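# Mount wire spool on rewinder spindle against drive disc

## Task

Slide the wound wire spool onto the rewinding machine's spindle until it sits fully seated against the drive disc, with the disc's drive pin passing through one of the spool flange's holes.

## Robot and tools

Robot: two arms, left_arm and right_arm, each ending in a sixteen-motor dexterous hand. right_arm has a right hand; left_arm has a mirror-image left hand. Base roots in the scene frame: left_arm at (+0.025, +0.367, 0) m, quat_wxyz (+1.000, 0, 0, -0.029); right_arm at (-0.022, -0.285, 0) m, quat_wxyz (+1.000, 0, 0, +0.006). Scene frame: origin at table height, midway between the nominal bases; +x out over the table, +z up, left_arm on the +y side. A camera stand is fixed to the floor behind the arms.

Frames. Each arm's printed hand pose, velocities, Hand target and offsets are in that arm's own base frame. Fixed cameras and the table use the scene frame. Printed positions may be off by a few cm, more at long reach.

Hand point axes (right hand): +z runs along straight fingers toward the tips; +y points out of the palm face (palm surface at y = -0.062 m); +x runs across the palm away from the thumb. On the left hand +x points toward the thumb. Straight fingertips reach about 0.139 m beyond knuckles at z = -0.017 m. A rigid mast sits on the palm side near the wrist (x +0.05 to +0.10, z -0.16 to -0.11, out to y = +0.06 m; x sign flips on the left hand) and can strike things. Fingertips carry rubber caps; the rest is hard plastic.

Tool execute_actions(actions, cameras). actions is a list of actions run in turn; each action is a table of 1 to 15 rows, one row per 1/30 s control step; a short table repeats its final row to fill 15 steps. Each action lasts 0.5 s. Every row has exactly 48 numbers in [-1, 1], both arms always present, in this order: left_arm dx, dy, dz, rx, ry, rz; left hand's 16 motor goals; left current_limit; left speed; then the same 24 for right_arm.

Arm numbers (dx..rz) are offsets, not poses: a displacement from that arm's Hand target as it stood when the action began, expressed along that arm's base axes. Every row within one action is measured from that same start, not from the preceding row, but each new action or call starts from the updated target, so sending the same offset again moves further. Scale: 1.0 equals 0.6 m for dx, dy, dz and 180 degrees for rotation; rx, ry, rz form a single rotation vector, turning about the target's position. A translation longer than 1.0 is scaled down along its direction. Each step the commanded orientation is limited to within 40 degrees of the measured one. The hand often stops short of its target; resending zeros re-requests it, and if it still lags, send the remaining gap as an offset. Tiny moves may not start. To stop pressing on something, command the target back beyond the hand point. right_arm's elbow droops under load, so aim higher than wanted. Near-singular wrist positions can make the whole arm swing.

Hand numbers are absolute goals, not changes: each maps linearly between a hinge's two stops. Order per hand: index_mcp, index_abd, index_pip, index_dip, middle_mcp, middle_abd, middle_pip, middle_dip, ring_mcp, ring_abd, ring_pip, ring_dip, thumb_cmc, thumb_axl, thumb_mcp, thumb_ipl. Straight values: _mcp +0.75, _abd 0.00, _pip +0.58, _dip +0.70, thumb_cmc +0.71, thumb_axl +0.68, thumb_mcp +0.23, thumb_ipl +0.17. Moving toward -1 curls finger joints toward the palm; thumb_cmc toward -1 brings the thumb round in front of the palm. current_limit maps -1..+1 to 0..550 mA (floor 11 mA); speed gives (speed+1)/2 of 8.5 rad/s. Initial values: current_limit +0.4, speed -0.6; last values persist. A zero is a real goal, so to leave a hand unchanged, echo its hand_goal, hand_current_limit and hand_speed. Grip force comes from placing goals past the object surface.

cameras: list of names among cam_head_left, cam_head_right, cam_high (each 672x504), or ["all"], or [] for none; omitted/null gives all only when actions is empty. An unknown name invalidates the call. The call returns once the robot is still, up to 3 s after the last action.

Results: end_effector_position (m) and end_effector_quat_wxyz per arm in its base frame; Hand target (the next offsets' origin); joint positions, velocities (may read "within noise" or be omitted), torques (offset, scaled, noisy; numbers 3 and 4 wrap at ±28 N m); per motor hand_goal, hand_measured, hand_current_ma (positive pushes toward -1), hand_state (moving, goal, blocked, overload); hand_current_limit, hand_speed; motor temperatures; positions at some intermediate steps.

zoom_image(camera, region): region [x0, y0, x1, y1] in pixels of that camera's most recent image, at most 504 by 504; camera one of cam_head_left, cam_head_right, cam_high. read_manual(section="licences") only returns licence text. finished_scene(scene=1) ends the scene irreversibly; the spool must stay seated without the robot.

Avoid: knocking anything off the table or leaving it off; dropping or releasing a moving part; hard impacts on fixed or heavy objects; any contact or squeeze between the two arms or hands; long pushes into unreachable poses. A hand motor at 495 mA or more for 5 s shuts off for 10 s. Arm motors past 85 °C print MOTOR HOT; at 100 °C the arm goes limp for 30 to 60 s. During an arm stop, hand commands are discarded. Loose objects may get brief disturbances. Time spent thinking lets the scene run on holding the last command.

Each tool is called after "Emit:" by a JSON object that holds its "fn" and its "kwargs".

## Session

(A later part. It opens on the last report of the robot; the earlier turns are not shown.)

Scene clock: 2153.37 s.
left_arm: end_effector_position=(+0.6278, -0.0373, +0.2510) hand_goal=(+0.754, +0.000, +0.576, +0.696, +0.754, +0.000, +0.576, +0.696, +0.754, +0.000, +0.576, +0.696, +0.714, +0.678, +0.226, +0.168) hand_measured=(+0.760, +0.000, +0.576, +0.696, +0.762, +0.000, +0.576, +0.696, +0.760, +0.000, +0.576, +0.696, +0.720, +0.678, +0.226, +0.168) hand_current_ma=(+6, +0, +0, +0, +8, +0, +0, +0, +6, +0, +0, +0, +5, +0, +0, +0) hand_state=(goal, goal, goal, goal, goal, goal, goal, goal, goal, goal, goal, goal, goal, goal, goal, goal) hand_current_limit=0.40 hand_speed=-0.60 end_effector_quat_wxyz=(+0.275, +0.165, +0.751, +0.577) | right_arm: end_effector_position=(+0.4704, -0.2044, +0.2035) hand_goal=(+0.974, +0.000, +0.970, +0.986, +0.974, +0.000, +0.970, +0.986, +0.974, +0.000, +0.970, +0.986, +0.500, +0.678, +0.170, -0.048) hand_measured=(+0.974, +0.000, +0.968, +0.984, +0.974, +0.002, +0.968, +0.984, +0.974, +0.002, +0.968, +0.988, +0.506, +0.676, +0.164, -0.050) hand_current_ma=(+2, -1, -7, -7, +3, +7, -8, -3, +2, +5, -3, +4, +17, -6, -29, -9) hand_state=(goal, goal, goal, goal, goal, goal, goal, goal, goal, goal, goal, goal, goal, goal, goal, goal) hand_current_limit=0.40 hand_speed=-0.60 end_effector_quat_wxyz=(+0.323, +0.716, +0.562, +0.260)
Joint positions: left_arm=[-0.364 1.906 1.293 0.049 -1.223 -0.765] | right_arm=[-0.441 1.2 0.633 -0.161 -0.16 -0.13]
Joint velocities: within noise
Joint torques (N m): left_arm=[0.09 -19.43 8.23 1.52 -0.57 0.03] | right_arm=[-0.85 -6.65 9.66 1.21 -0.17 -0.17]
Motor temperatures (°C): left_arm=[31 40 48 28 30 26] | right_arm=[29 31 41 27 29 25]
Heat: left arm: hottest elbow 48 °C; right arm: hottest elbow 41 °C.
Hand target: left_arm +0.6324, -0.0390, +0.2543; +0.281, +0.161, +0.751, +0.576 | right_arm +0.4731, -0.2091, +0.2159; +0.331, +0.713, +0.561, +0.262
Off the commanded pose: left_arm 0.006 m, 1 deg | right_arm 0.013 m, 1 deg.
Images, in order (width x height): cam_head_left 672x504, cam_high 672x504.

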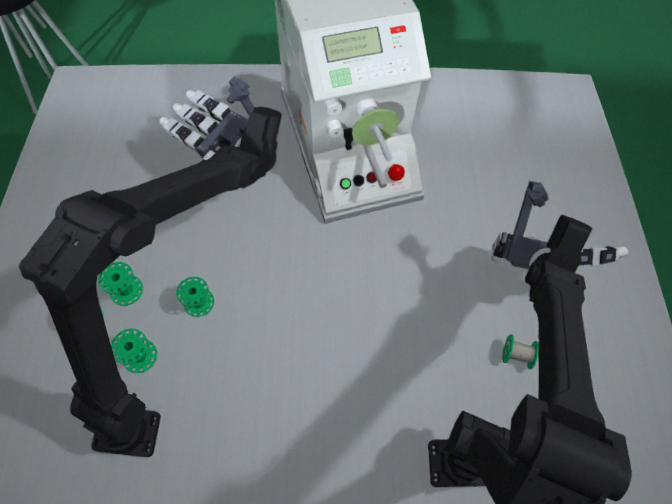

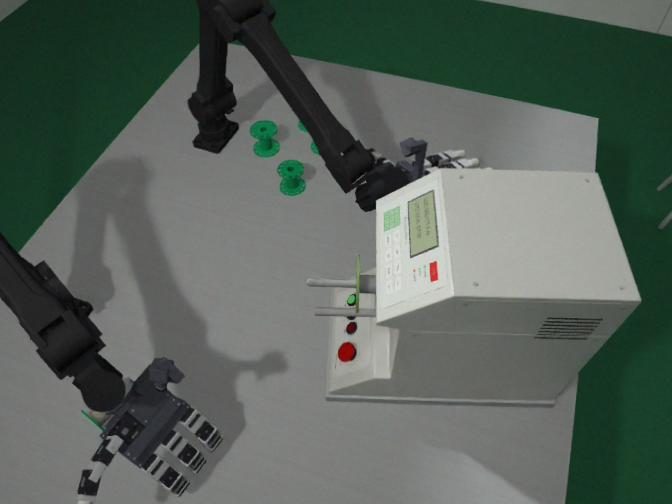

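Emit:
{"fn": "execute_actions", "kwargs": {"actions": [[[0,0,0,0,0,0,0.754,0,0.576,0.696,0.754,0,0.576,0.696,0.754,0,0.576,0.696,0.714,0.678,0.226,0.168,0.4,-0.6,-0.05,0.017,0.15,0.039,0.133,0.0025,0.952,0,0.5,0.986,0.952,0,0.5,0.986,0.952,0,0.5,0.986,0.1,0.678,0.09,0.038,0.4,-0.6]],[[0,0,0,0,0,0,0.754,0,0.576,0.696,0.754,0,0.576,0.696,0.754,0,0.576,0.696,0.714,0.678,0.226,0.168,0.4,-0.6,-0.133,0.033,0,0.039,0.133,0.0025,0.952,0,0,0.986,0.952,0,0,0.986,0.952,0,0,0.986,-0.3,0.678,0.09,0.038,0.4,-0.6]],[[0,0,0,0,0,0,0.754,0,0.576,0.696,0.754,0,0.576,0.696,0.754,0,0.576,0.696,0.714,0.678,0.226,0.168,0.4,-0.6,-0.133,0.033,-0.067,0.039,0.133,0.0025,0.952,0,-0.5,0.986,0.952,0,-0.5,0.986,0.952,0,-0.5,0.986,-0.675,0.678,0.09,0.038,0.4,-0.6]],[[0,0,0,0,0,0,0.754,0,0.576,0.696,0.754,0,0.576,0.696,0.754,0,0.576,0.696,0.714,0.678,0.226,0.168,0.4,-0.6,-0.122,0.032,-0.15,0.039,0.133,0.0025,0.952,0,-0.854,0.986,0.952,0,-0.854,0.986,0.952,0,-0.854,0.986,-0.675,0.678,0.09,0.038,0.4,-0.6]]], "cameras": ["cam_head_left", "cam_head_right", "cam_high"]}}

Emit:
{"fn": "zoom_image", "kwargs": {"camera": "cam_high", "region": [20, 340, 160, 480]}}

Scene clock: 2203.23 s.
left_arm: end_effector_position=(+0.6278, -0.0373, +0.2510) hand_goal=(+0.754, +0.000, +0.576, +0.696, +0.754, +0.000, +0.576, +0.696, +0.754, +0.000, +0.576, +0.696, +0.714, +0.678, +0.226, +0.168) hand_measured=(+0.760, +0.000, +0.576, +0.696, +0.762, +0.000, +0.576, +0.696, +0.760, +0.000, +0.576, +0.696, +0.720, +0.678, +0.226, +0.168) hand_current_ma=(+6, +0, +0, +0, +8, +0, +0, +0, +6, +0, +0, +0, +5, +0, +0, +0) hand_state=(goal, goal, goal, goal, goal, goal, goal, goal, goal, goal, goal, goal, goal, goal, goal, goal) hand_current_limit=0.40 hand_speed=-0.60 end_effector_quat_wxyz=(+0.275, +0.165, +0.751, +0.577) | right_arm: end_effector_position=(+0.2172, -0.1417, +0.1790) hand_goal=(+0.952, +0.000, -0.854, +0.986, +0.952, +0.000, -0.854, +0.986, +0.952, +0.000, -0.854, +0.986, -0.674, +0.678, +0.090, +0.038) hand_measured=(+0.950, +0.000, -0.846, +0.984, +0.948, +0.002, -0.846, +0.984, +0.950, +0.002, -0.846, +0.988, -0.672, +0.676, +0.086, +0.036) hand_current_ma=(-8, -1, +22, -7, -10, +6, +24, -3, -8, +5, +26, +4, +5, -5, -12, -12) hand_state=(goal, goal, goal, goal, goal, goal, goal, goal, goal, goal, goal, goal, goal, goal, goal, goal) hand_current_limit=0.40 hand_speed=-0.60 end_effector_quat_wxyz=(-0.065, +0.771, +0.627, -0.093)
Joint positions: left_arm=[-0.364 1.906 1.293 0.049 -1.223 -0.765] | right_arm=[-0.502 0.897 0.815 -1.681 0.123 -0.284]
Joint torques (N m): left_arm=[0.32 -19.31 8.29 1.55 -0.59 0.05] | right_arm=[-0.85 -1.44 6.52 -0.49 0.24 -0.11]
Heat: left arm: hottest elbow 48 °C; right arm: hottest elbow 44 °C.
Hand target: left_arm +0.6324, -0.0390, +0.2543; +0.281, +0.161, +0.751, +0.576 | right_arm +0.2103, -0.1399, +0.1756; -0.356, +0.714, +0.557, -0.229
Off the commanded pose: left_arm 0.006 m, 1 deg | right_arm 0.008 m, 38 deg.
joint sent to its limit (right arm) — joint 4 (wrist pitch), lower limit. The joint targets are off in orientation, not in position.
Step readings (end_effector_position of left_arm | right_arm):
0: (+0.6278, -0.0373, +0.2510) | (+0.4704, -0.2044, +0.2035)
1: (+0.6278, -0.0373, +0.2510) | (+0.4697, -0.2041, +0.2026)
2: (+0.6278, -0.0373, +0.2510) | (+0.4672, -0.2033, +0.2012)
4: (+0.6278, -0.0373, +0.2510) | (+0.4531, -0.1989, +0.2006)
8: (+0.6278, -0.0373, +0.2510) | (+0.4295, -0.1907, +0.2436)
15: (+0.6278, -0.0373, +0.2510) | (+0.4337, -0.1927, +0.3152)
16: (+0.6278, -0.0373, +0.2510) | (+0.4338, -0.1928, +0.3145)
17: (+0.6278, -0.0373, +0.2510) | (+0.4293, -0.1919, +0.3100)
19: (+0.6278, -0.0373, +0.2510) | (+0.4069, -0.1855, +0.2940)
23: (+0.6278, -0.0373, +0.2510) | (+0.3627, -0.1732, +0.2828)
30: (+0.6278, -0.0373, +0.2510) | (+0.3572, -0.1735, +0.2972)
31: (+0.6278, -0.0373, +0.2510) | (+0.3565, -0.1738, +0.2956)
32: (+0.6278, -0.0373, +0.2510) | (+0.3544, -0.1748, +0.2939)
34: (+0.6278, -0.0373, +0.2510) | (+0.3429, -0.1753, +0.2853)
38: (+0.6278, -0.0373, +0.2510) | (+0.3097, -0.1663, +0.2678)
45: (+0.6278, -0.0373, +0.2510) | (+0.2919, -0.1607, +0.2726)
46: (+0.6278, -0.0373, +0.2510) | (+0.2906, -0.1605, +0.2714)
47: (+0.6278, -0.0373, +0.2510) | (+0.2867, -0.1606, +0.2663)
49: (+0.6278, -0.0373, +0.2510) | (+0.2706, -0.1578, +0.2431)
53: (+0.6278, -0.0373, +0.2510) | (+0.2331, -0.1463, +0.1889)
60: (+0.6278, -0.0373, +0.2510) | (+0.2186, -0.1429, +0.1774)

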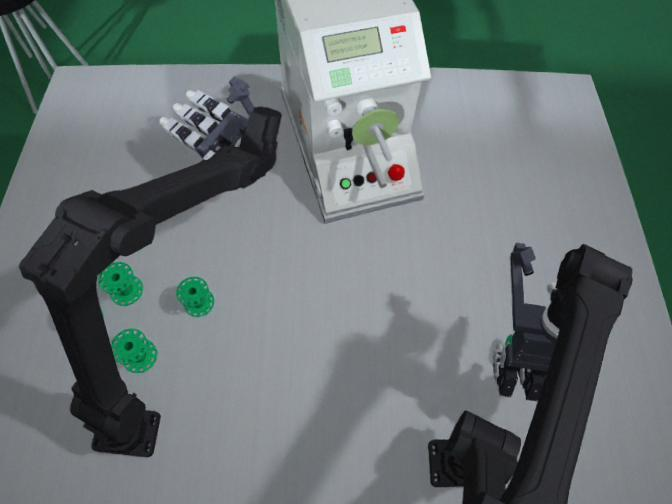

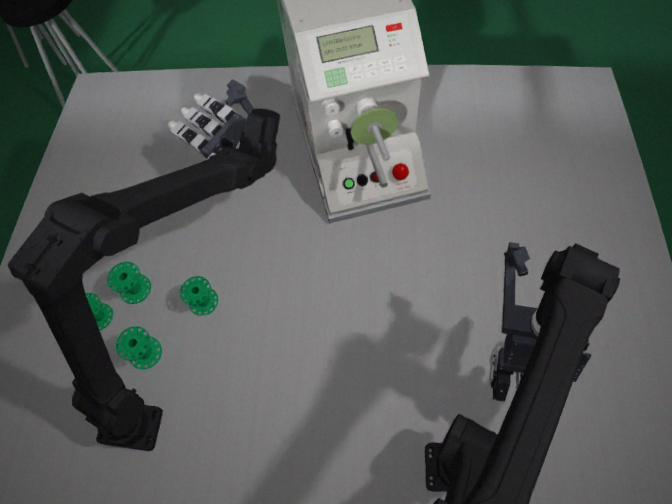

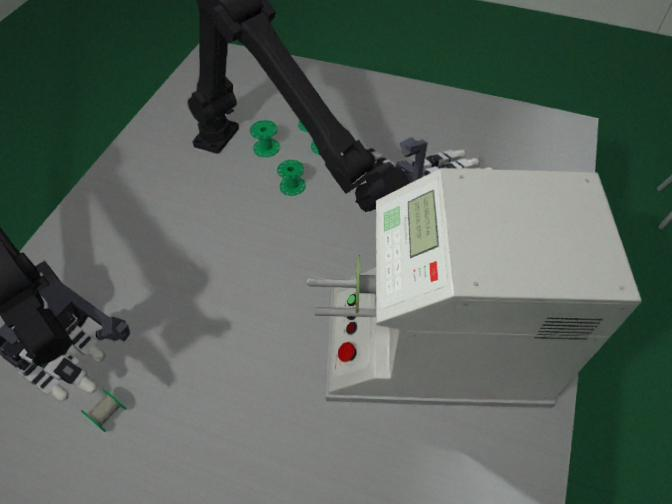

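Scaled by 3.600 from the camera's 672x504 image, which has a finer 960x720 frame.

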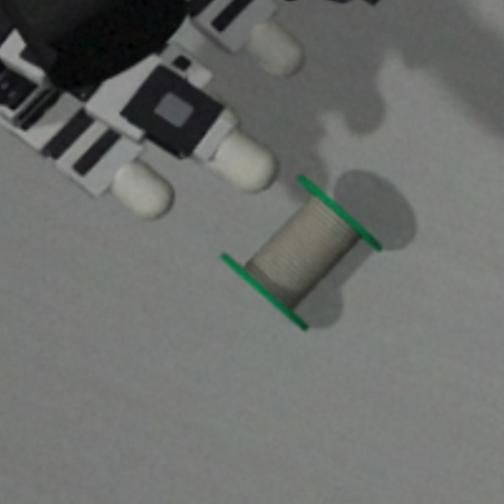

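Emit:
{"fn": "execute_actions", "kwargs": {"actions": [[[0,0,0,0,0,0,0.754,0,0.576,0.696,0.754,0,0.576,0.696,0.754,0,0.576,0.696,0.714,0.678,0.226,0.168,0.4,-0.6,-0.005,0,-0.07,0,0,0,0.952,0,-0.854,0.986,0.952,0,-0.854,0.986,0.952,0,-0.854,0.986,-0.675,0.678,0.09,0.038,0.4,-0.6]],[[0,0,0,0,0,0,0.754,0,0.576,0.696,0.754,0,0.576,0.696,0.754,0,0.576,0.696,0.714,0.678,0.226,0.168,0.4,-0.6,-0.005,0.0,-0.07,0,0,0,0.952,0,-0.854,0.986,0.952,0,-0.854,0.986,0.952,0,-0.854,0.986,-0.675,0.678,0.09,0.038,0.4,-0.6]]], "cameras": ["cam_high", "cam_head_left"]}}

Emit:
{"fn": "zoom_image", "kwargs": {"camera": "cam_high", "region": [50, 360, 150, 460]}}

Emit:
{"fn": "zoom_image", "kwargs": {"camera": "cam_head_left", "region": [460, 290, 580, 410]}}

Scene clock: 2221.57 s.
left_arm: end_effector_position=(+0.6278, -0.0373, +0.2510) hand_goal=(+0.754, +0.000, +0.576, +0.696, +0.754, +0.000, +0.576, +0.696, +0.754, +0.000, +0.576, +0.696, +0.714, +0.678, +0.226, +0.168) hand_measured=(+0.760, +0.000, +0.576, +0.696, +0.762, +0.000, +0.576, +0.696, +0.760, +0.000, +0.576, +0.696, +0.720, +0.678, +0.226, +0.168) hand_current_ma=(+6, +0, +0, +0, +8, +0, +0, +0, +6, +0, +0, +0, +5, +0, +0, +0) hand_state=(goal, goal, goal, goal, goal, goal, goal, goal, goal, goal, goal, goal, goal, goal, goal, goal) hand_current_limit=0.40 hand_speed=-0.60 end_effector_quat_wxyz=(+0.275, +0.165, +0.751, +0.577) | right_arm: end_effector_position=(+0.2065, -0.1408, +0.0950) hand_goal=(+0.952, +0.000, -0.854, +0.986, +0.952, +0.000, -0.854, +0.986, +0.952, +0.000, -0.854, +0.986, -0.674, +0.678, +0.090, +0.038) hand_measured=(+0.950, +0.000, -0.848, +0.984, +0.948, +0.002, -0.848, +0.984, +0.950, +0.002, -0.848, +0.988, -0.672, +0.676, +0.086, +0.036) hand_current_ma=(-8, -1, +19, -7, -10, +6, +20, -3, -8, +5, +22, +4, +5, -5, -12, -12) hand_state=(goal, goal, goal, goal, goal, goal, goal, goal, goal, goal, goal, goal, goal, goal, goal, goal) hand_current_limit=0.40 hand_speed=-0.60 end_effector_quat_wxyz=(-0.217, +0.751, +0.602, -0.162)
Joint positions: left_arm=[-0.364 1.906 1.293 0.049 -1.223 -0.765] | right_arm=[-0.503 1.206 0.782 -1.681 0.129 -0.248]
Joint torques (N m): left_arm=[0.26 -19.66 8.24 1.44 -0.57 0.03] | right_arm=[-0.03 -2.08 6.11 -1.26 0.19 0.04]
Heat: left arm: hottest elbow 48 °C; right arm: hottest elbow 41 °C.
Hand target: left_arm +0.6324, -0.0390, +0.2543; +0.281, +0.161, +0.751, +0.576 | right_arm +0.2043, -0.1399, +0.0916; -0.356, +0.714, +0.557, -0.229
Off the commanded pose: left_arm 0.006 m, 1 deg | right_arm 0.004 m, 19 deg.
joint sent to its limit (right arm) — joint 4 (wrist pitch), lower limit. The joint targets are off in orientation, not in position.
Step readings (end_effector_position of left_arm | right_arm):
0: (+0.6278, -0.0373, +0.2510) | (+0.2172, -0.1417, +0.1790)
1: (+0.6278, -0.0373, +0.2510) | (+0.2172, -0.1417, +0.1790)
2: (+0.6278, -0.0373, +0.2510) | (+0.2167, -0.1415, +0.1777)
4: (+0.6278, -0.0373, +0.2510) | (+0.2152, -0.1411, +0.1717)
8: (+0.6278, -0.0373, +0.2510) | (+0.2116, -0.1394, +0.1496)
15: (+0.6278, -0.0373, +0.2510) | (+0.2112, -0.1395, +0.1383)
16: (+0.6278, -0.0373, +0.2510) | (+0.2112, -0.1395, +0.1381)
17: (+0.6278, -0.0373, +0.2510) | (+0.2112, -0.1397, +0.1367)
19: (+0.6278, -0.0373, +0.2510) | (+0.2110, -0.1401, +0.1297)
23: (+0.6278, -0.0373, +0.2510) | (+0.2088, -0.1399, +0.1063)
30: (+0.6278, -0.0373, +0.2510) | (+0.2069, -0.1402, +0.0951)
Images, in order (width x height): cam_head_left 672x504, cam_high 672x504.

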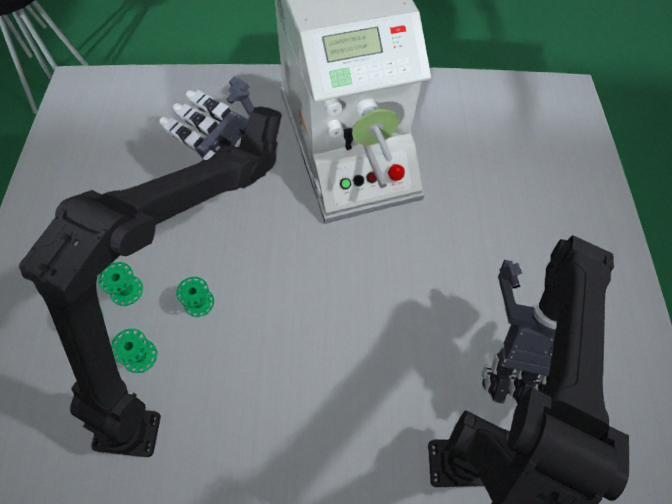

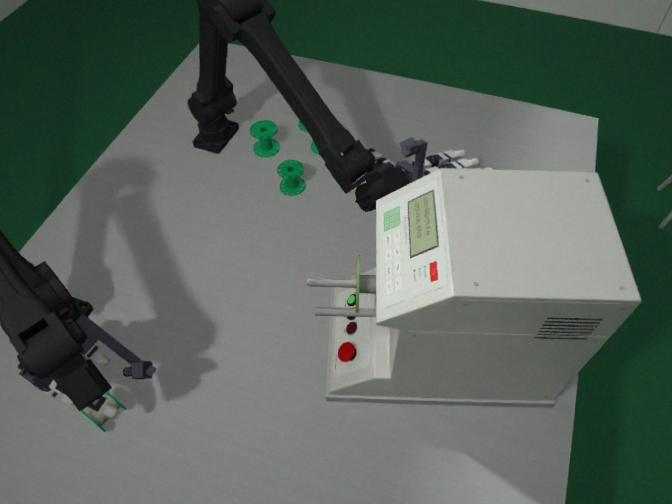

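Scaled by 5.040 from the camera's 672x504 image, which has a finer 960x720 frame.

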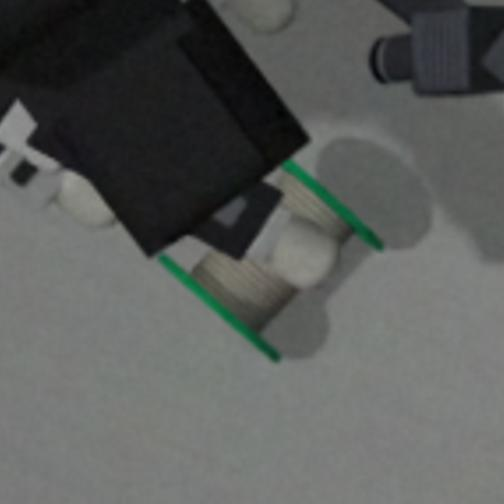

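Scaled by 4.200 from the camera's 672x504 image, which has a finer 960x720 frame.

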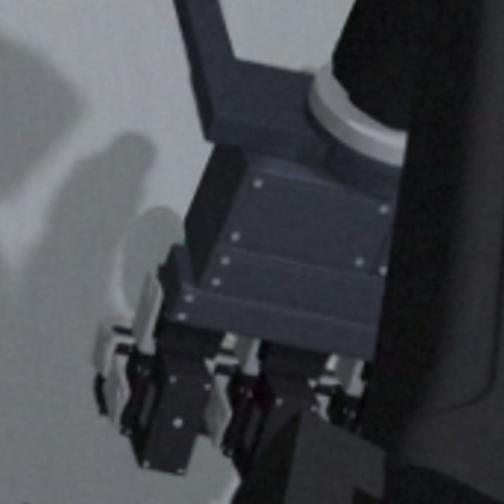

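Emit:
{"fn": "execute_actions", "kwargs": {"actions": [[[0,0,0,0,0,0,0.754,0,0.576,0.696,0.754,0,0.576,0.696,0.754,0,0.576,0.696,0.714,0.678,0.226,0.168,0.4,-0.6,0.006,0,-0.072,0,0,0,0.952,0,-0.854,0.986,0.952,0,-0.854,0.986,0.952,0,-0.854,0.986,-0.629,0.678,0.09,0.038,0.4,-0.6]]], "cameras": ["cam_high", "cam_head_left"]}}

Emit:
{"fn": "zoom_image", "kwargs": {"camera": "cam_high", "region": [50, 360, 150, 460]}}

Emit:
{"fn": "zoom_image", "kwargs": {"camera": "cam_head_left", "region": [460, 290, 580, 410]}}

Scene clock: 2283.87 s.
left_arm: end_effector_position=(+0.6278, -0.0373, +0.2510) hand_goal=(+0.754, +0.000, +0.576, +0.696, +0.754, +0.000, +0.576, +0.696, +0.754, +0.000, +0.576, +0.696, +0.714, +0.678, +0.226, +0.168) hand_measured=(+0.760, +0.000, +0.576, +0.696, +0.762, +0.000, +0.576, +0.696, +0.760, +0.000, +0.576, +0.696, +0.720, +0.678, +0.226, +0.168) hand_current_ma=(+6, +0, +0, +0, +8, +0, +0, +0, +6, +0, +0, +0, +5, +0, +0, +0) hand_state=(goal, goal, goal, goal, goal, goal, goal, goal, goal, goal, goal, goal, goal, goal, goal, goal) hand_current_limit=0.40 hand_speed=-0.60 end_effector_quat_wxyz=(+0.275, +0.165, +0.751, +0.577) | right_arm: end_effector_position=(+0.1940, -0.1345, +0.0433) hand_goal=(+0.952, +0.000, -0.854, +0.986, +0.952, +0.000, -0.854, +0.986, +0.952, +0.000, -0.854, +0.986, -0.628, +0.678, +0.090, +0.038) hand_measured=(+0.948, +0.000, -0.848, +0.984, +0.948, +0.002, -0.848, +0.984, +0.948, +0.002, -0.848, +0.988, -0.630, +0.676, +0.086, +0.036) hand_current_ma=(-11, -1, +15, -7, -14, +6, +16, -3, -12, +5, +18, +4, -5, -5, -12, -11) hand_state=(goal, goal, goal, goal, goal, goal, goal, goal, goal, goal, goal, goal, goal, goal, goal, goal) hand_current_limit=0.40 hand_speed=-0.60 end_effector_quat_wxyz=(-0.316, +0.727, +0.573, -0.209)
Joint positions: left_arm=[-0.364 1.906 1.293 0.049 -1.223 -0.765] | right_arm=[-0.495 1.443 0.783 -1.681 0.123 -0.208]
Joint torques (N m): left_arm=[0.21 -19.6 8.29 1.58 -0.56 0.04] | right_arm=[0.5 -4.48 7.53 -1.74 -0.02 0.06]
Heat: left arm: hottest elbow 48 °C; right arm: hottest elbow 38 °C.
Hand target: left_arm +0.6324, -0.0390, +0.2543; +0.281, +0.161, +0.751, +0.576 | right_arm +0.2078, -0.1399, +0.0484; -0.356, +0.714, +0.557, -0.229
Off the commanded pose: left_arm 0.006 m, 1 deg | right_arm 0.016 m, 6 deg.
joint sent to its limit (right arm) — joint 4 (wrist pitch), lower limit. The joint targets are off in orientation, not in position.
Step readings (end_effector_position of left_arm | right_arm):
0: (+0.6278, -0.0373, +0.2510) | (+0.2065, -0.1409, +0.0950)
1: (+0.6278, -0.0373, +0.2510) | (+0.2065, -0.1409, +0.0948)
2: (+0.6278, -0.0373, +0.2510) | (+0.2061, -0.1407, +0.0930)
4: (+0.6278, -0.0373, +0.2510) | (+0.2044, -0.1400, +0.0827)
8: (+0.6278, -0.0373, +0.2510) | (+0.1976, -0.1358, +0.0542)
15: (+0.6278, -0.0373, +0.2510) | (+0.1941, -0.1342, +0.0433)
Images, in order (width x height): cam_head_left 672x504, cam_high 672x504.

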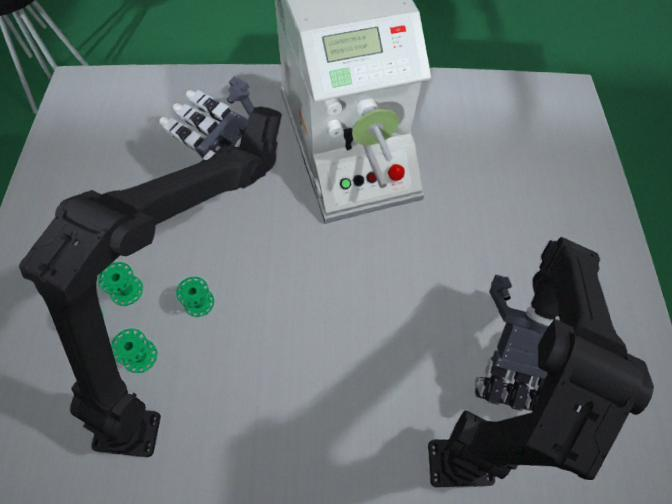

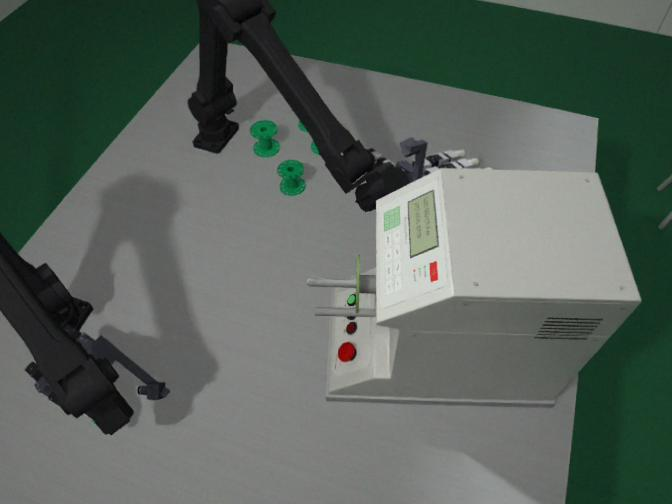

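Scaled by 5.040 from the camera's 672x504 image, which has a finer 960x720 frame.

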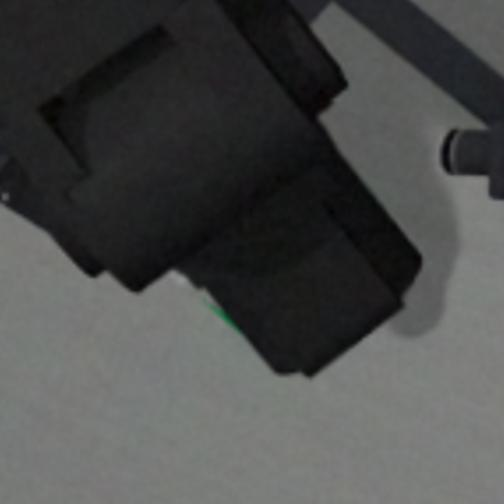

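Scaled by 4.200 from the camera's 672x504 image, which has a finer 960x720 frame.

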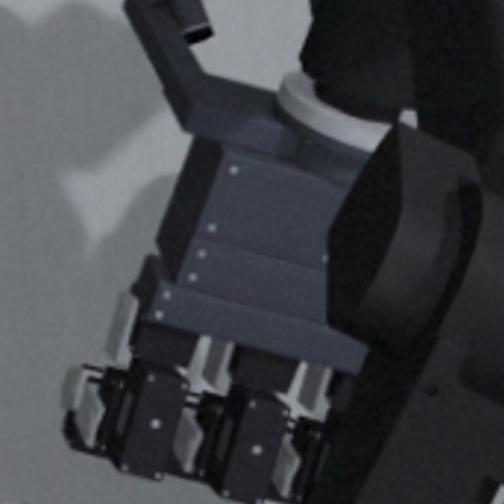

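Emit:
{"fn": "execute_actions", "kwargs": {"actions": [[[0,0,0,0,0,0,0.754,0,0.576,0.696,0.754,0,0.576,0.696,0.754,0,0.576,0.696,0.714,0.678,0.226,0.168,0.4,-0.6,0.014,-0.006,-0.01,0,0,0,0.952,0,-0.854,0.986,0.952,0,-0.854,0.986,0.952,0,-0.854,0.986,-0.629,0.678,0.09,0.038,0.4,-0.6]]], "cameras": []}}

Scene clock: 2291.07 s.
left_arm: end_effector_position=(+0.6278, -0.0373, +0.2510) hand_goal=(+0.754, +0.000, +0.576, +0.696, +0.754, +0.000, +0.576, +0.696, +0.754, +0.000, +0.576, +0.696, +0.714, +0.678, +0.226, +0.168) hand_measured=(+0.760, +0.000, +0.576, +0.696, +0.762, +0.000, +0.576, +0.696, +0.760, +0.000, +0.576, +0.696, +0.720, +0.678, +0.226, +0.168) hand_current_ma=(+6, +0, +0, +0, +8, +0, +0, +0, +6, +0, +0, +0, +5, +0, +0, +0) hand_state=(goal, goal, goal, goal, goal, goal, goal, goal, goal, goal, goal, goal, goal, goal, goal, goal) hand_current_limit=0.40 hand_speed=-0.60 end_effector_quat_wxyz=(+0.275, +0.165, +0.751, +0.577) | right_arm: end_effector_position=(+0.2024, -0.1385, +0.0403) hand_goal=(+0.952, +0.000, -0.854, +0.986, +0.952, +0.000, -0.854, +0.986, +0.952, +0.000, -0.854, +0.986, -0.628, +0.678, +0.090, +0.038) hand_measured=(+0.958, +0.000, -0.856, +0.984, +0.948, +0.002, -0.848, +0.984, +0.948, +0.002, -0.848, +0.988, -0.630, +0.676, +0.086, +0.036) hand_current_ma=(+21, -1, -5, -5, -15, +6, +16, -3, -13, +5, +17, +4, -4, -5, -12, -11) hand_state=(goal, goal, goal, goal, goal, goal, goal, goal, goal, goal, goal, goal, goal, goal, goal, goal) hand_current_limit=0.40 hand_speed=-0.60 end_effector_quat_wxyz=(-0.322, +0.727, +0.569, -0.212)
Joint positions: left_arm=[-0.364 1.906 1.293 0.049 -1.223 -0.765] | right_arm=[-0.492 1.483 0.811 -1.684 0.12 -0.2]
Joint torques (N m): left_arm=[0.26 -19.43 8.17 1.58 -0.6 0.05] | right_arm=[0.5 -4.25 7.46 -1.68 0.01 0.02]
Heat: left arm: hottest elbow 48 °C; right arm: hottest elbow 39 °C.
Hand target: left_arm +0.6324, -0.0390, +0.2543; +0.281, +0.161, +0.751, +0.576 | right_arm +0.2163, -0.1436, +0.0424; -0.356, +0.714, +0.557, -0.229
Off the commanded pose: left_arm 0.006 m, 1 deg | right_arm 0.015 m, 5 deg.
joint read past its limit (right arm) — joint 4 (wrist pitch), lower limit.
joint sent to its limit (right arm) — joint 4 (wrist pitch), lower limit. The joint targets are off in orientation, not in position.
Step readings (end_effector_position of left_arm | right_arm):
0: (+0.6278, -0.0373, +0.2510) | (+0.1939, -0.1346, +0.0433)
1: (+0.6278, -0.0373, +0.2510) | (+0.1941, -0.1346, +0.0434)
2: (+0.6278, -0.0373, +0.2510) | (+0.1945, -0.1348, +0.0434)
4: (+0.6278, -0.0373, +0.2510) | (+0.1968, -0.1357, +0.0428)
8: (+0.6278, -0.0373, +0.2510) | (+0.2024, -0.1382, +0.0406)
15: (+0.6278, -0.0373, +0.2510) | (+0.2024, -0.1384, +0.0403)
No camera images: "cameras" was empty.

Emit:
{"fn": "execute_actions", "kwargs": {"actions": [[[0,0,0,0,0,0,0.754,0,0.576,0.696,0.754,0,0.576,0.696,0.754,0,0.576,0.696,0.714,0.678,0.226,0.168,0.4,-0.6,0,0,0,0,0,0,0.952,0,-0.9,0.986,0.952,0,-0.88,0.986,0.952,0,-0.854,0.986,-0.629,0.678,0.0,0.038,0.4,-0.6]],[[0,0,0,0,0,0,0.754,0,0.576,0.696,0.754,0,0.576,0.696,0.754,0,0.576,0.696,0.714,0.678,0.226,0.168,0.4,-0.6,0,0,0,0,0,0,0.84,0,-0.9,0.986,0.84,0,-0.88,0.986,0.952,0,-0.854,0.986,-0.629,0.678,-0.08,0.038,0.4,-0.8]]], "cameras": []}}

Emit:
{"fn": "execute_actions", "kwargs": {"actions": [[[0,0,0,0,0,0,0.754,0,0.576,0.696,0.754,0,0.576,0.696,0.754,0,0.576,0.696,0.714,0.678,0.226,0.168,0.4,-0.6,0,0,0,0,0,0,0.77,0,-0.9,0.986,0.77,0,-0.88,0.986,0.952,0,-0.854,0.986,-0.629,0.678,-0.12,0.038,0.4,-0.8]]], "cameras": []}}

Scene clock: 2307.77 s.
left_arm: end_effector_position=(+0.6278, -0.0373, +0.2510) hand_goal=(+0.754, +0.000, +0.576, +0.696, +0.754, +0.000, +0.576, +0.696, +0.754, +0.000, +0.576, +0.696, +0.714, +0.678, +0.226, +0.168) hand_measured=(+0.760, +0.000, +0.576, +0.696, +0.762, +0.000, +0.576, +0.696, +0.760, +0.000, +0.576, +0.696, +0.720, +0.678, +0.226, +0.168) hand_current_ma=(+6, +0, +0, +0, +8, +0, +0, +0, +6, +0, +0, +0, +5, +0, +0, +0) hand_state=(goal, goal, goal, goal, goal, goal, goal, goal, goal, goal, goal, goal, goal, goal, goal, goal) hand_current_limit=0.40 hand_speed=-0.60 end_effector_quat_wxyz=(+0.275, +0.165, +0.751, +0.577) | right_arm: end_effector_position=(+0.2023, -0.1384, +0.0400) hand_goal=(+0.840, +0.000, -0.900, +0.986, +0.840, +0.000, -0.880, +0.986, +0.952, +0.000, -0.854, +0.986, -0.628, +0.678, -0.080, +0.038) hand_measured=(+0.838, +0.000, -0.894, +0.984, +0.836, +0.002, -0.874, +0.984, +0.948, +0.002, -0.848, +0.988, -0.630, +0.676, -0.078, +0.036) hand_current_ma=(-8, -1, +16, -5, -10, +6, +17, -3, -13, +5, +17, +4, -4, -5, +4, -9) hand_state=(goal, goal, goal, goal, goal, goal, goal, goal, goal, goal, goal, goal, goal, goal, goal, goal) hand_current_limit=0.40 hand_speed=-0.80 end_effector_quat_wxyz=(-0.322, +0.726, +0.569, -0.213)
Joint positions: left_arm=[-0.364 1.906 1.293 0.049 -1.223 -0.765] | right_arm=[-0.492 1.484 0.811 -1.684 0.12 -0.2]
Joint torques (N m): left_arm=[0.38 -19.37 8.24 1.52 -0.58 0.04] | right_arm=[0.5 -4.37 7.46 -1.68 0.01 0.02]
Heat: left arm: hottest elbow 48 °C; right arm: hottest elbow 39 °C.
Hand target: left_arm +0.6324, -0.0390, +0.2543; +0.281, +0.161, +0.751, +0.576 | right_arm +0.2163, -0.1436, +0.0424; -0.356, +0.714, +0.557, -0.229
Off the commanded pose: left_arm 0.006 m, 1 deg | right_arm 0.015 m, 5 deg.
joint read past its limit (right arm) — joint 4 (wrist pitch), lower limit.
joint sent to its limit (right arm) — joint 4 (wrist pitch), lower limit. The joint targets are off in orientation, not in position.
Step readings (end_effector_position of left_arm | right_arm):
0: (+0.6278, -0.0373, +0.2510) | (+0.2024, -0.1385, +0.0403)
1: (+0.6278, -0.0373, +0.2510) | (+0.2024, -0.1385, +0.0403)
2: (+0.6278, -0.0373, +0.2510) | (+0.2024, -0.1385, +0.0403)
4: (+0.6278, -0.0373, +0.2510) | (+0.2024, -0.1384, +0.0401)
8: (+0.6278, -0.0373, +0.2510) | (+0.2023, -0.1384, +0.0400)
15: (+0.6278, -0.0373, +0.2510) | (+0.2023, -0.1384, +0.0400)
16: (+0.6278, -0.0373, +0.2510) | (+0.2023, -0.1384, +0.0400)
17: (+0.6278, -0.0373, +0.2510) | (+0.2023, -0.1384, +0.0400)
19: (+0.6278, -0.0373, +0.2510) | (+0.2023, -0.1384, +0.0400)
23: (+0.6278, -0.0373, +0.2510) | (+0.2023, -0.1384, +0.0400)
30: (+0.6278, -0.0373, +0.2510) | (+0.2023, -0.1384, +0.0400)
No camera images: "cameras" was empty.

Scene clock: 2308.47 s.
left_arm: end_effector_position=(+0.6278, -0.0373, +0.2510) hand_goal=(+0.754, +0.000, +0.576, +0.696, +0.754, +0.000, +0.576, +0.696, +0.754, +0.000, +0.576, +0.696, +0.714, +0.678, +0.226, +0.168) hand_measured=(+0.760, +0.000, +0.576, +0.696, +0.762, +0.000, +0.576, +0.696, +0.760, +0.000, +0.576, +0.696, +0.720, +0.678, +0.226, +0.168) hand_current_ma=(+6, +0, +0, +0, +8, +0, +0, +0, +6, +0, +0, +0, +5, +0, +0, +0) hand_state=(goal, goal, goal, goal, goal, goal, goal, goal, goal, goal, goal, goal, goal, goal, goal, goal) hand_current_limit=0.40 hand_speed=-0.60 end_effector_quat_wxyz=(+0.275, +0.165, +0.751, +0.577) | right_arm: end_effector_position=(+0.2023, -0.1384, +0.0400) hand_goal=(+0.770, +0.000, -0.900, +0.986, +0.770, +0.000, -0.880, +0.986, +0.952, +0.000, -0.854, +0.986, -0.628, +0.678, -0.120, +0.038) hand_measured=(+0.768, +0.000, -0.894, +0.984, +0.768, +0.002, -0.874, +0.984, +0.948, +0.002, -0.848, +0.988, -0.630, +0.676, -0.118, +0.036) hand_current_ma=(-6, -1, +16, -5, -8, +6, +17, -3, -13, +5, +17, +4, -4, -5, +5, -9) hand_state=(goal, goal, goal, goal, goal, goal, goal, goal, goal, goal, goal, goal, goal, goal, goal, goal) hand_current_limit=0.40 hand_speed=-0.80 end_effector_quat_wxyz=(-0.322, +0.726, +0.569, -0.213)
Joint positions: left_arm=[-0.364 1.906 1.293 0.049 -1.223 -0.765] | right_arm=[-0.492 1.484 0.811 -1.684 0.12 -0.2]
Joint torques (N m): left_arm=[0.44 -19.55 8.29 1.51 -0.58 0.04] | right_arm=[0.44 -4.37 7.46 -1.68 0.01 0.01]
Heat: left arm: hottest elbow 48 °C; right arm: hottest elbow 39 °C.
Hand target: left_arm +0.6324, -0.0390, +0.2543; +0.281, +0.161, +0.751, +0.576 | right_arm +0.2163, -0.1436, +0.0424; -0.356, +0.714, +0.557, -0.229
Off the commanded pose: left_arm 0.006 m, 1 deg | right_arm 0.015 m, 5 deg.
joint read past its limit (right arm) — joint 4 (wrist pitch), lower limit.
joint sent to its limit (right arm) — joint 4 (wrist pitch), lower limit. The joint targets are off in orientation, not in position.
Step readings (end_effector_position of left_arm | right_arm):
0: (+0.6278, -0.0373, +0.2510) | (+0.2023, -0.1384, +0.0400)
1: (+0.6278, -0.0373, +0.2510) | (+0.2023, -0.1384, +0.0400)
2: (+0.6278, -0.0373, +0.2510) | (+0.2023, -0.1384, +0.0400)
4: (+0.6278, -0.0373, +0.2510) | (+0.2023, -0.1384, +0.0400)
8: (+0.6278, -0.0373, +0.2510) | (+0.2023, -0.1384, +0.0400)
15: (+0.6278, -0.0373, +0.2510) | (+0.2023, -0.1384, +0.0400)
No camera images: "cameras" was empty.

Continue closing in small steps.

Emit:
{"fn": "execute_actions", "kwargs": {"actions": [[[0,0,0,0,0,0,0.754,0,0.576,0.696,0.754,0,0.576,0.696,0.754,0,0.576,0.696,0.714,0.678,0.226,0.168,0.4,-0.6,0,0,0,0,0,0,0.72,0,-0.9,0.986,0.72,0,-0.88,0.986,0.952,0,-0.854,0.986,-0.629,0.678,-0.15,0.038,0.4,-0.8]]], "cameras": []}}

Emit:
{"fn": "execute_actions", "kwargs": {"actions": [[[0,0,0,0,0,0,0.754,0,0.576,0.696,0.754,0,0.576,0.696,0.754,0,0.576,0.696,0.714,0.678,0.226,0.168,0.4,-0.6,0,0,0,0,0,0,0.68,0,-0.9,0.986,0.68,0,-0.88,0.986,0.952,0,-0.854,0.986,-0.629,0.678,-0.18,0.038,0.4,-0.8]]], "cameras": []}}

Scene clock: 2315.93 s.
left_arm: end_effector_position=(+0.6278, -0.0373, +0.2510) hand_goal=(+0.754, +0.000, +0.576, +0.696, +0.754, +0.000, +0.576, +0.696, +0.754, +0.000, +0.576, +0.696, +0.714, +0.678, +0.226, +0.168) hand_measured=(+0.760, +0.000, +0.576, +0.696, +0.762, +0.000, +0.576, +0.696, +0.760, +0.000, +0.576, +0.696, +0.720, +0.678, +0.226, +0.168) hand_current_ma=(+6, +0, +0, +0, +8, +0, +0, +0, +6, +0, +0, +0, +5, +0, +0, +0) hand_state=(goal, goal, goal, goal, goal, goal, goal, goal, goal, goal, goal, goal, goal, goal, goal, goal) hand_current_limit=0.40 hand_speed=-0.60 end_effector_quat_wxyz=(+0.275, +0.165, +0.751, +0.577) | right_arm: end_effector_position=(+0.2036, -0.1391, +0.0406) hand_goal=(+0.720, +0.000, -0.900, +0.986, +0.720, +0.000, -0.880, +0.986, +0.952, +0.000, -0.854, +0.986, -0.628, +0.678, -0.150, +0.038) hand_measured=(+0.718, +0.000, -0.894, +0.984, +0.718, +0.002, -0.874, +0.984, +0.948, +0.002, -0.848, +0.988, -0.630, +0.676, -0.142, +0.038) hand_current_ma=(-5, -1, +16, -5, -7, +6, +17, -3, -13, +5, +17, +4, -3, -5, +31, +2) hand_state=(goal, goal, goal, goal, goal, goal, goal, goal, goal, goal, goal, goal, goal, goal, goal, goal) hand_current_limit=0.40 hand_speed=-0.80 end_effector_quat_wxyz=(-0.321, +0.727, +0.569, -0.212)
Joint positions: left_arm=[-0.364 1.906 1.293 0.049 -1.223 -0.765] | right_arm=[-0.492 1.484 0.814 -1.684 0.12 -0.2]
Joint torques (N m): left_arm=[0.21 -19.49 8.27 1.54 -0.59 0.06] | right_arm=[0.5 -4.42 7.27 -1.66 0.01 0.01]
Heat: left arm: hottest elbow 48 °C; right arm: hottest elbow 39 °C.
Hand target: left_arm +0.6324, -0.0390, +0.2543; +0.281, +0.161, +0.751, +0.576 | right_arm +0.2164, -0.1436, +0.0424; -0.356, +0.714, +0.557, -0.229
Off the commanded pose: left_arm 0.006 m, 1 deg | right_arm 0.014 m, 5 deg.
joint read past its limit (right arm) — joint 4 (wrist pitch), lower limit.
joint sent to its limit (right arm) — joint 4 (wrist pitch), lower limit. The joint targets are off in orientation, not in position.
Step readings (end_effector_position of left_arm | right_arm):
0: (+0.6278, -0.0373, +0.2510) | (+0.2023, -0.1384, +0.0400)
1: (+0.6278, -0.0373, +0.2510) | (+0.2023, -0.1384, +0.0400)
2: (+0.6278, -0.0373, +0.2510) | (+0.2023, -0.1384, +0.0400)
4: (+0.6278, -0.0373, +0.2510) | (+0.2031, -0.1388, +0.0404)
8: (+0.6278, -0.0373, +0.2510) | (+0.2036, -0.1391, +0.0406)
15: (+0.6278, -0.0373, +0.2510) | (+0.2036, -0.1391, +0.0406)
No camera images: "cameras" was empty.

Scene clock: 2316.63 s.
left_arm: end_effector_position=(+0.6278, -0.0373, +0.2510) hand_goal=(+0.754, +0.000, +0.576, +0.696, +0.754, +0.000, +0.576, +0.696, +0.754, +0.000, +0.576, +0.696, +0.714, +0.678, +0.226, +0.168) hand_measured=(+0.760, +0.000, +0.576, +0.696, +0.762, +0.000, +0.576, +0.696, +0.760, +0.000, +0.576, +0.696, +0.720, +0.678, +0.226, +0.168) hand_current_ma=(+6, +0, +0, +0, +8, +0, +0, +0, +6, +0, +0, +0, +5, +0, +0, +0) hand_state=(goal, goal, goal, goal, goal, goal, goal, goal, goal, goal, goal, goal, goal, goal, goal, goal) hand_current_limit=0.40 hand_speed=-0.60 end_effector_quat_wxyz=(+0.275, +0.165, +0.751, +0.577) | right_arm: end_effector_position=(+0.2038, -0.1391, +0.0407) hand_goal=(+0.680, +0.000, -0.900, +0.986, +0.680, +0.000, -0.880, +0.986, +0.952, +0.000, -0.854, +0.986, -0.628, +0.678, -0.180, +0.038) hand_measured=(+0.698, +0.000, -0.894, +0.988, +0.690, +0.002, -0.874, +0.986, +0.948, +0.002, -0.848, +0.988, -0.630, +0.676, -0.150, +0.044) hand_current_ma=(+66, -1, +22, +4, +36, +6, +18, +0, -13, +5, +17, +4, -3, -5, +148, +30) hand_state=(goal, goal, goal, goal, goal, goal, goal, goal, goal, goal, goal, goal, goal, goal, blocked, goal) hand_current_limit=0.40 hand_speed=-0.80 end_effector_quat_wxyz=(-0.321, +0.727, +0.569, -0.212)
Joint positions: left_arm=[-0.364 1.906 1.293 0.049 -1.223 -0.765] | right_arm=[-0.492 1.484 0.814 -1.684 0.119 -0.2]
Joint torques (N m): left_arm=[0.44 -19.43 8.27 1.5 -0.6 0.03] | right_arm=[0.5 -4.42 7.23 -1.66 0.02 0.01]
Heat: left arm: hottest elbow 48 °C; right arm: hottest elbow 39 °C.
Hand target: left_arm +0.6324, -0.0390, +0.2543; +0.281, +0.161, +0.751, +0.576 | right_arm +0.2163, -0.1436, +0.0424; -0.356, +0.714, +0.557, -0.229
Off the commanded pose: left_arm 0.006 m, 1 deg | right_arm 0.013 m, 5 deg.
joint read past its limit (right arm) — joint 4 (wrist pitch), lower limit.
joint sent to its limit (right arm) — joint 4 (wrist pitch), lower limit. The joint targets are off in orientation, not in position.
Step readings (end_effector_position of left_arm | right_arm):
0: (+0.6278, -0.0373, +0.2510) | (+0.2036, -0.1391, +0.0406)
1: (+0.6278, -0.0373, +0.2510) | (+0.2036, -0.1391, +0.0406)
2: (+0.6278, -0.0373, +0.2510) | (+0.2036, -0.1391, +0.0406)
4: (+0.6278, -0.0373, +0.2510) | (+0.2038, -0.1391, +0.0407)
8: (+0.6278, -0.0373, +0.2510) | (+0.2038, -0.1391, +0.0407)
15: (+0.6278, -0.0373, +0.2510) | (+0.2038, -0.1391, +0.0407)
No camera images: "cameras" was empty.

Emit:
{"fn": "execute_actions", "kwargs": {"actions": [[[0,0,0,0,0,0,0.754,0,0.576,0.696,0.754,0,0.576,0.696,0.754,0,0.576,0.696,0.714,0.678,0.226,0.168,0.4,-0.6,0,0,0,0,0,0,0.64,0,-0.9,0.986,0.64,0,-0.88,0.986,0.952,0,-0.854,0.986,-0.629,0.678,-0.21,0.02,0.7,-0.8]]], "cameras": ["cam_head_left"]}}

Emit:
{"fn": "zoom_image", "kwargs": {"camera": "cam_head_left", "region": [460, 290, 580, 410]}}

Scene clock: 2331.23 s.
left_arm: end_effector_position=(+0.6278, -0.0373, +0.2510) hand_goal=(+0.754, +0.000, +0.576, +0.696, +0.754, +0.000, +0.576, +0.696, +0.754, +0.000, +0.576, +0.696, +0.714, +0.678, +0.226, +0.168) hand_measured=(+0.760, +0.000, +0.576, +0.696, +0.762, +0.000, +0.576, +0.696, +0.760, +0.000, +0.576, +0.696, +0.720, +0.678, +0.226, +0.168) hand_current_ma=(+6, +0, +0, +0, +8, +0, +0, +0, +6, +0, +0, +0, +5, +0, +0, +0) hand_state=(goal, goal, goal, goal, goal, goal, goal, goal, goal, goal, goal, goal, goal, goal, goal, goal) hand_current_limit=0.40 hand_speed=-0.60 end_effector_quat_wxyz=(+0.275, +0.165, +0.751, +0.577) | right_arm: end_effector_position=(+0.2038, -0.1391, +0.0407) hand_goal=(+0.640, +0.000, -0.900, +0.986, +0.640, +0.000, -0.880, +0.986, +0.952, +0.000, -0.854, +0.986, -0.628, +0.678, -0.210, +0.020) hand_measured=(+0.686, +0.000, -0.886, +0.992, +0.682, +0.002, -0.870, +0.990, +0.948, +0.002, -0.848, +0.988, -0.628, +0.676, -0.152, +0.044) hand_current_ma=(+194, -1, +45, +21, +174, +6, +33, +12, -13, +5, +17, +4, -2, -5, +318, +127) hand_state=(blocked, goal, goal, goal, blocked, goal, goal, goal, goal, goal, goal, goal, goal, goal, blocked, blocked) hand_current_limit=0.70 hand_speed=-0.80 end_effector_quat_wxyz=(-0.321, +0.727, +0.569, -0.212)
Joint positions: left_arm=[-0.364 1.906 1.293 0.049 -1.223 -0.765] | right_arm=[-0.492 1.484 0.814 -1.684 0.119 -0.2]
Joint torques (N m): left_arm=[0.44 -19.66 8.21 1.52 -0.58 0.03] | right_arm=[0.5 -4.37 7.24 -1.65 0.02 0.01]
Heat: left arm: hottest elbow 48 °C; right arm: hottest elbow 39 °C.
Hand target: left_arm +0.6324, -0.0390, +0.2543; +0.281, +0.161, +0.751, +0.576 | right_arm +0.2163, -0.1436, +0.0424; -0.356, +0.714, +0.557, -0.229
Off the commanded pose: left_arm 0.006 m, 1 deg | right_arm 0.013 m, 5 deg.
joint read past its limit (right arm) — joint 4 (wrist pitch), lower limit.
joint sent to its limit (right arm) — joint 4 (wrist pitch), lower limit. The joint targets are off in orientation, not in position.
Step readings (end_effector_position of left_arm | right_arm):
0: (+0.6278, -0.0373, +0.2510) | (+0.2038, -0.1391, +0.0407)
1: (+0.6278, -0.0373, +0.2510) | (+0.2038, -0.1391, +0.0407)
2: (+0.6278, -0.0373, +0.2510) | (+0.2038, -0.1391, +0.0407)
4: (+0.6278, -0.0373, +0.2510) | (+0.2038, -0.1391, +0.0407)
8: (+0.6278, -0.0373, +0.2510) | (+0.2038, -0.1391, +0.0407)
15: (+0.6278, -0.0373, +0.2510) | (+0.2038, -0.1391, +0.0407)
Images, in order (width x height): cam_head_left 672x504.

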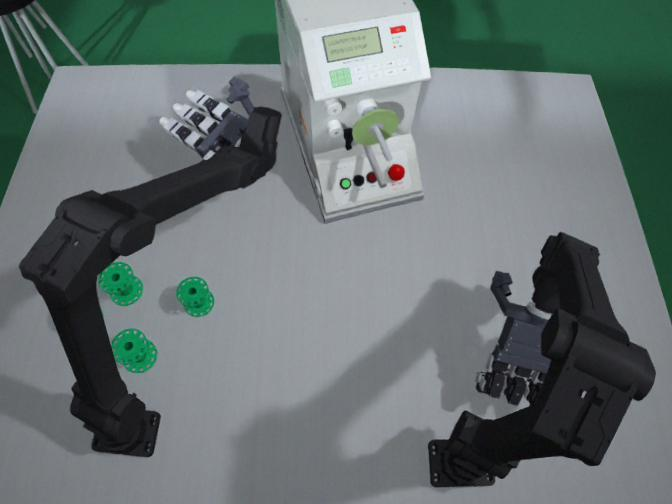

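Scaled by 4.200 from the camera's 672x504 image, which has a finer 960x720 frame.

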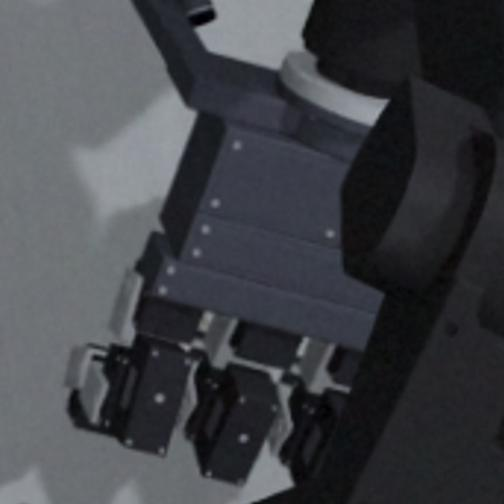

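Emit:
{"fn": "execute_actions", "kwargs": {"actions": [[[0,0,0,0,0,0,0.754,0,0.576,0.696,0.754,0,0.576,0.696,0.754,0,0.576,0.696,0.714,0.678,0.226,0.168,0.4,-0.6,0,0,0,0,0,0,0.618,0,-0.905,0.98,0.612,0,-0.885,0.98,0.952,0,-0.854,0.986,-0.629,0.678,-0.232,0.01,0.75,-0.8]],[[0,0,0,0,0,0,0.754,0,0.576,0.696,0.754,0,0.576,0.696,0.754,0,0.576,0.696,0.714,0.678,0.226,0.168,0.4,-0.6,0,0,0.015,0,0,0,0.618,0,-0.905,0.98,0.612,0,-0.885,0.98,0.952,0,-0.854,0.986,-0.629,0.678,-0.232,0.01,0.75,-0.8]]], "cameras": ["cam_high"]}}

Emit:
{"fn": "zoom_image", "kwargs": {"camera": "cam_high", "region": [50, 360, 150, 460]}}

Scene clock: 2343.13 s.
left_arm: end_effector_position=(+0.6278, -0.0373, +0.2510) hand_goal=(+0.754, +0.000, +0.576, +0.696, +0.754, +0.000, +0.576, +0.696, +0.754, +0.000, +0.576, +0.696, +0.714, +0.678, +0.226, +0.168) hand_measured=(+0.760, +0.000, +0.576, +0.696, +0.762, +0.000, +0.576, +0.696, +0.760, +0.000, +0.576, +0.696, +0.720, +0.678, +0.226, +0.168) hand_current_ma=(+6, +0, +0, +0, +8, +0, +0, +0, +6, +0, +0, +0, +5, +0, +0, +0) hand_state=(goal, goal, goal, goal, goal, goal, goal, goal, goal, goal, goal, goal, goal, goal, goal, goal) hand_current_limit=0.40 hand_speed=-0.60 end_effector_quat_wxyz=(+0.275, +0.165, +0.751, +0.577) | right_arm: end_effector_position=(+0.2040, -0.1392, +0.0413) hand_goal=(+0.618, +0.000, -0.904, +0.980, +0.612, +0.000, -0.884, +0.980, +0.952, +0.000, -0.854, +0.986, -0.628, +0.678, -0.232, +0.010) hand_measured=(+0.680, +0.000, -0.880, +0.994, +0.668, +0.002, -0.860, +0.992, +0.948, +0.002, -0.848, +0.988, -0.626, +0.680, -0.152, +0.044) hand_current_ma=(+272, -1, +90, +48, +239, +6, +86, +39, -13, +5, +17, +4, +9, +4, +450, +185) hand_state=(blocked, goal, blocked, goal, blocked, goal, blocked, goal, goal, goal, goal, goal, goal, goal, blocked, blocked) hand_current_limit=0.75 hand_speed=-0.80 end_effector_quat_wxyz=(-0.320, +0.727, +0.569, -0.211)
Joint positions: left_arm=[-0.364 1.906 1.293 0.049 -1.223 -0.765] | right_arm=[-0.492 1.481 0.814 -1.684 0.119 -0.2]
Joint torques (N m): left_arm=[0.38 -19.37 8.31 1.52 -0.57 0.03] | right_arm=[0.44 -7.88 6.64 -1.65 0.07 -0.03]
Heat: left arm: hottest elbow 48 °C; right arm: hottest elbow 38 °C.
Hand target: left_arm +0.6324, -0.0390, +0.2543; +0.281, +0.161, +0.751, +0.576 | right_arm +0.2163, -0.1435, +0.0514; -0.356, +0.714, +0.557, -0.229
Off the commanded pose: left_arm 0.006 m, 1 deg | right_arm 0.017 m, 5 deg.
joint read past its limit (right arm) — joint 4 (wrist pitch), lower limit.
joint sent to its limit (right arm) — joint 4 (wrist pitch), lower limit. The joint targets are off in orientation, not in position.
Step readings (end_effector_position of left_arm | right_arm):
0: (+0.6278, -0.0373, +0.2510) | (+0.2038, -0.1391, +0.0407)
1: (+0.6278, -0.0373, +0.2510) | (+0.2038, -0.1391, +0.0407)
2: (+0.6278, -0.0373, +0.2510) | (+0.2038, -0.1391, +0.0407)
4: (+0.6278, -0.0373, +0.2510) | (+0.2038, -0.1391, +0.0407)
8: (+0.6278, -0.0373, +0.2510) | (+0.2038, -0.1391, +0.0407)
15: (+0.6278, -0.0373, +0.2510) | (+0.2038, -0.1391, +0.0407)
16: (+0.6278, -0.0373, +0.2510) | (+0.2038, -0.1391, +0.0407)
17: (+0.6278, -0.0373, +0.2510) | (+0.2038, -0.1391, +0.0407)
19: (+0.6278, -0.0373, +0.2510) | (+0.2038, -0.1391, +0.0407)
23: (+0.6278, -0.0373, +0.2510) | (+0.2039, -0.1392, +0.0410)
30: (+0.6278, -0.0373, +0.2510) | (+0.2040, -0.1392, +0.0413)
Images, in order (width x height): cam_high 672x504.

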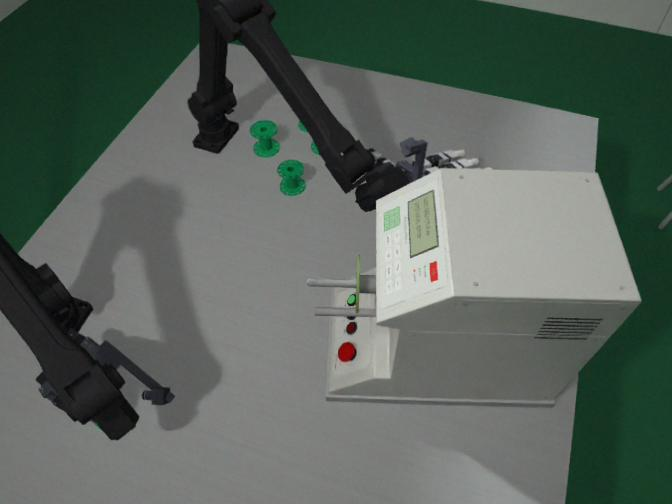

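Scaled by 5.040 from the camera's 672x504 image, which has a finer 960x720 frame.

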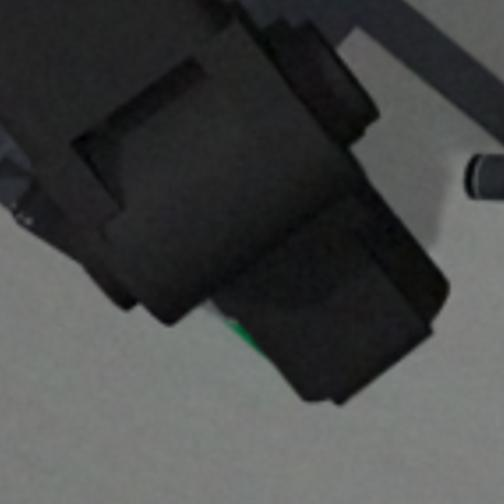

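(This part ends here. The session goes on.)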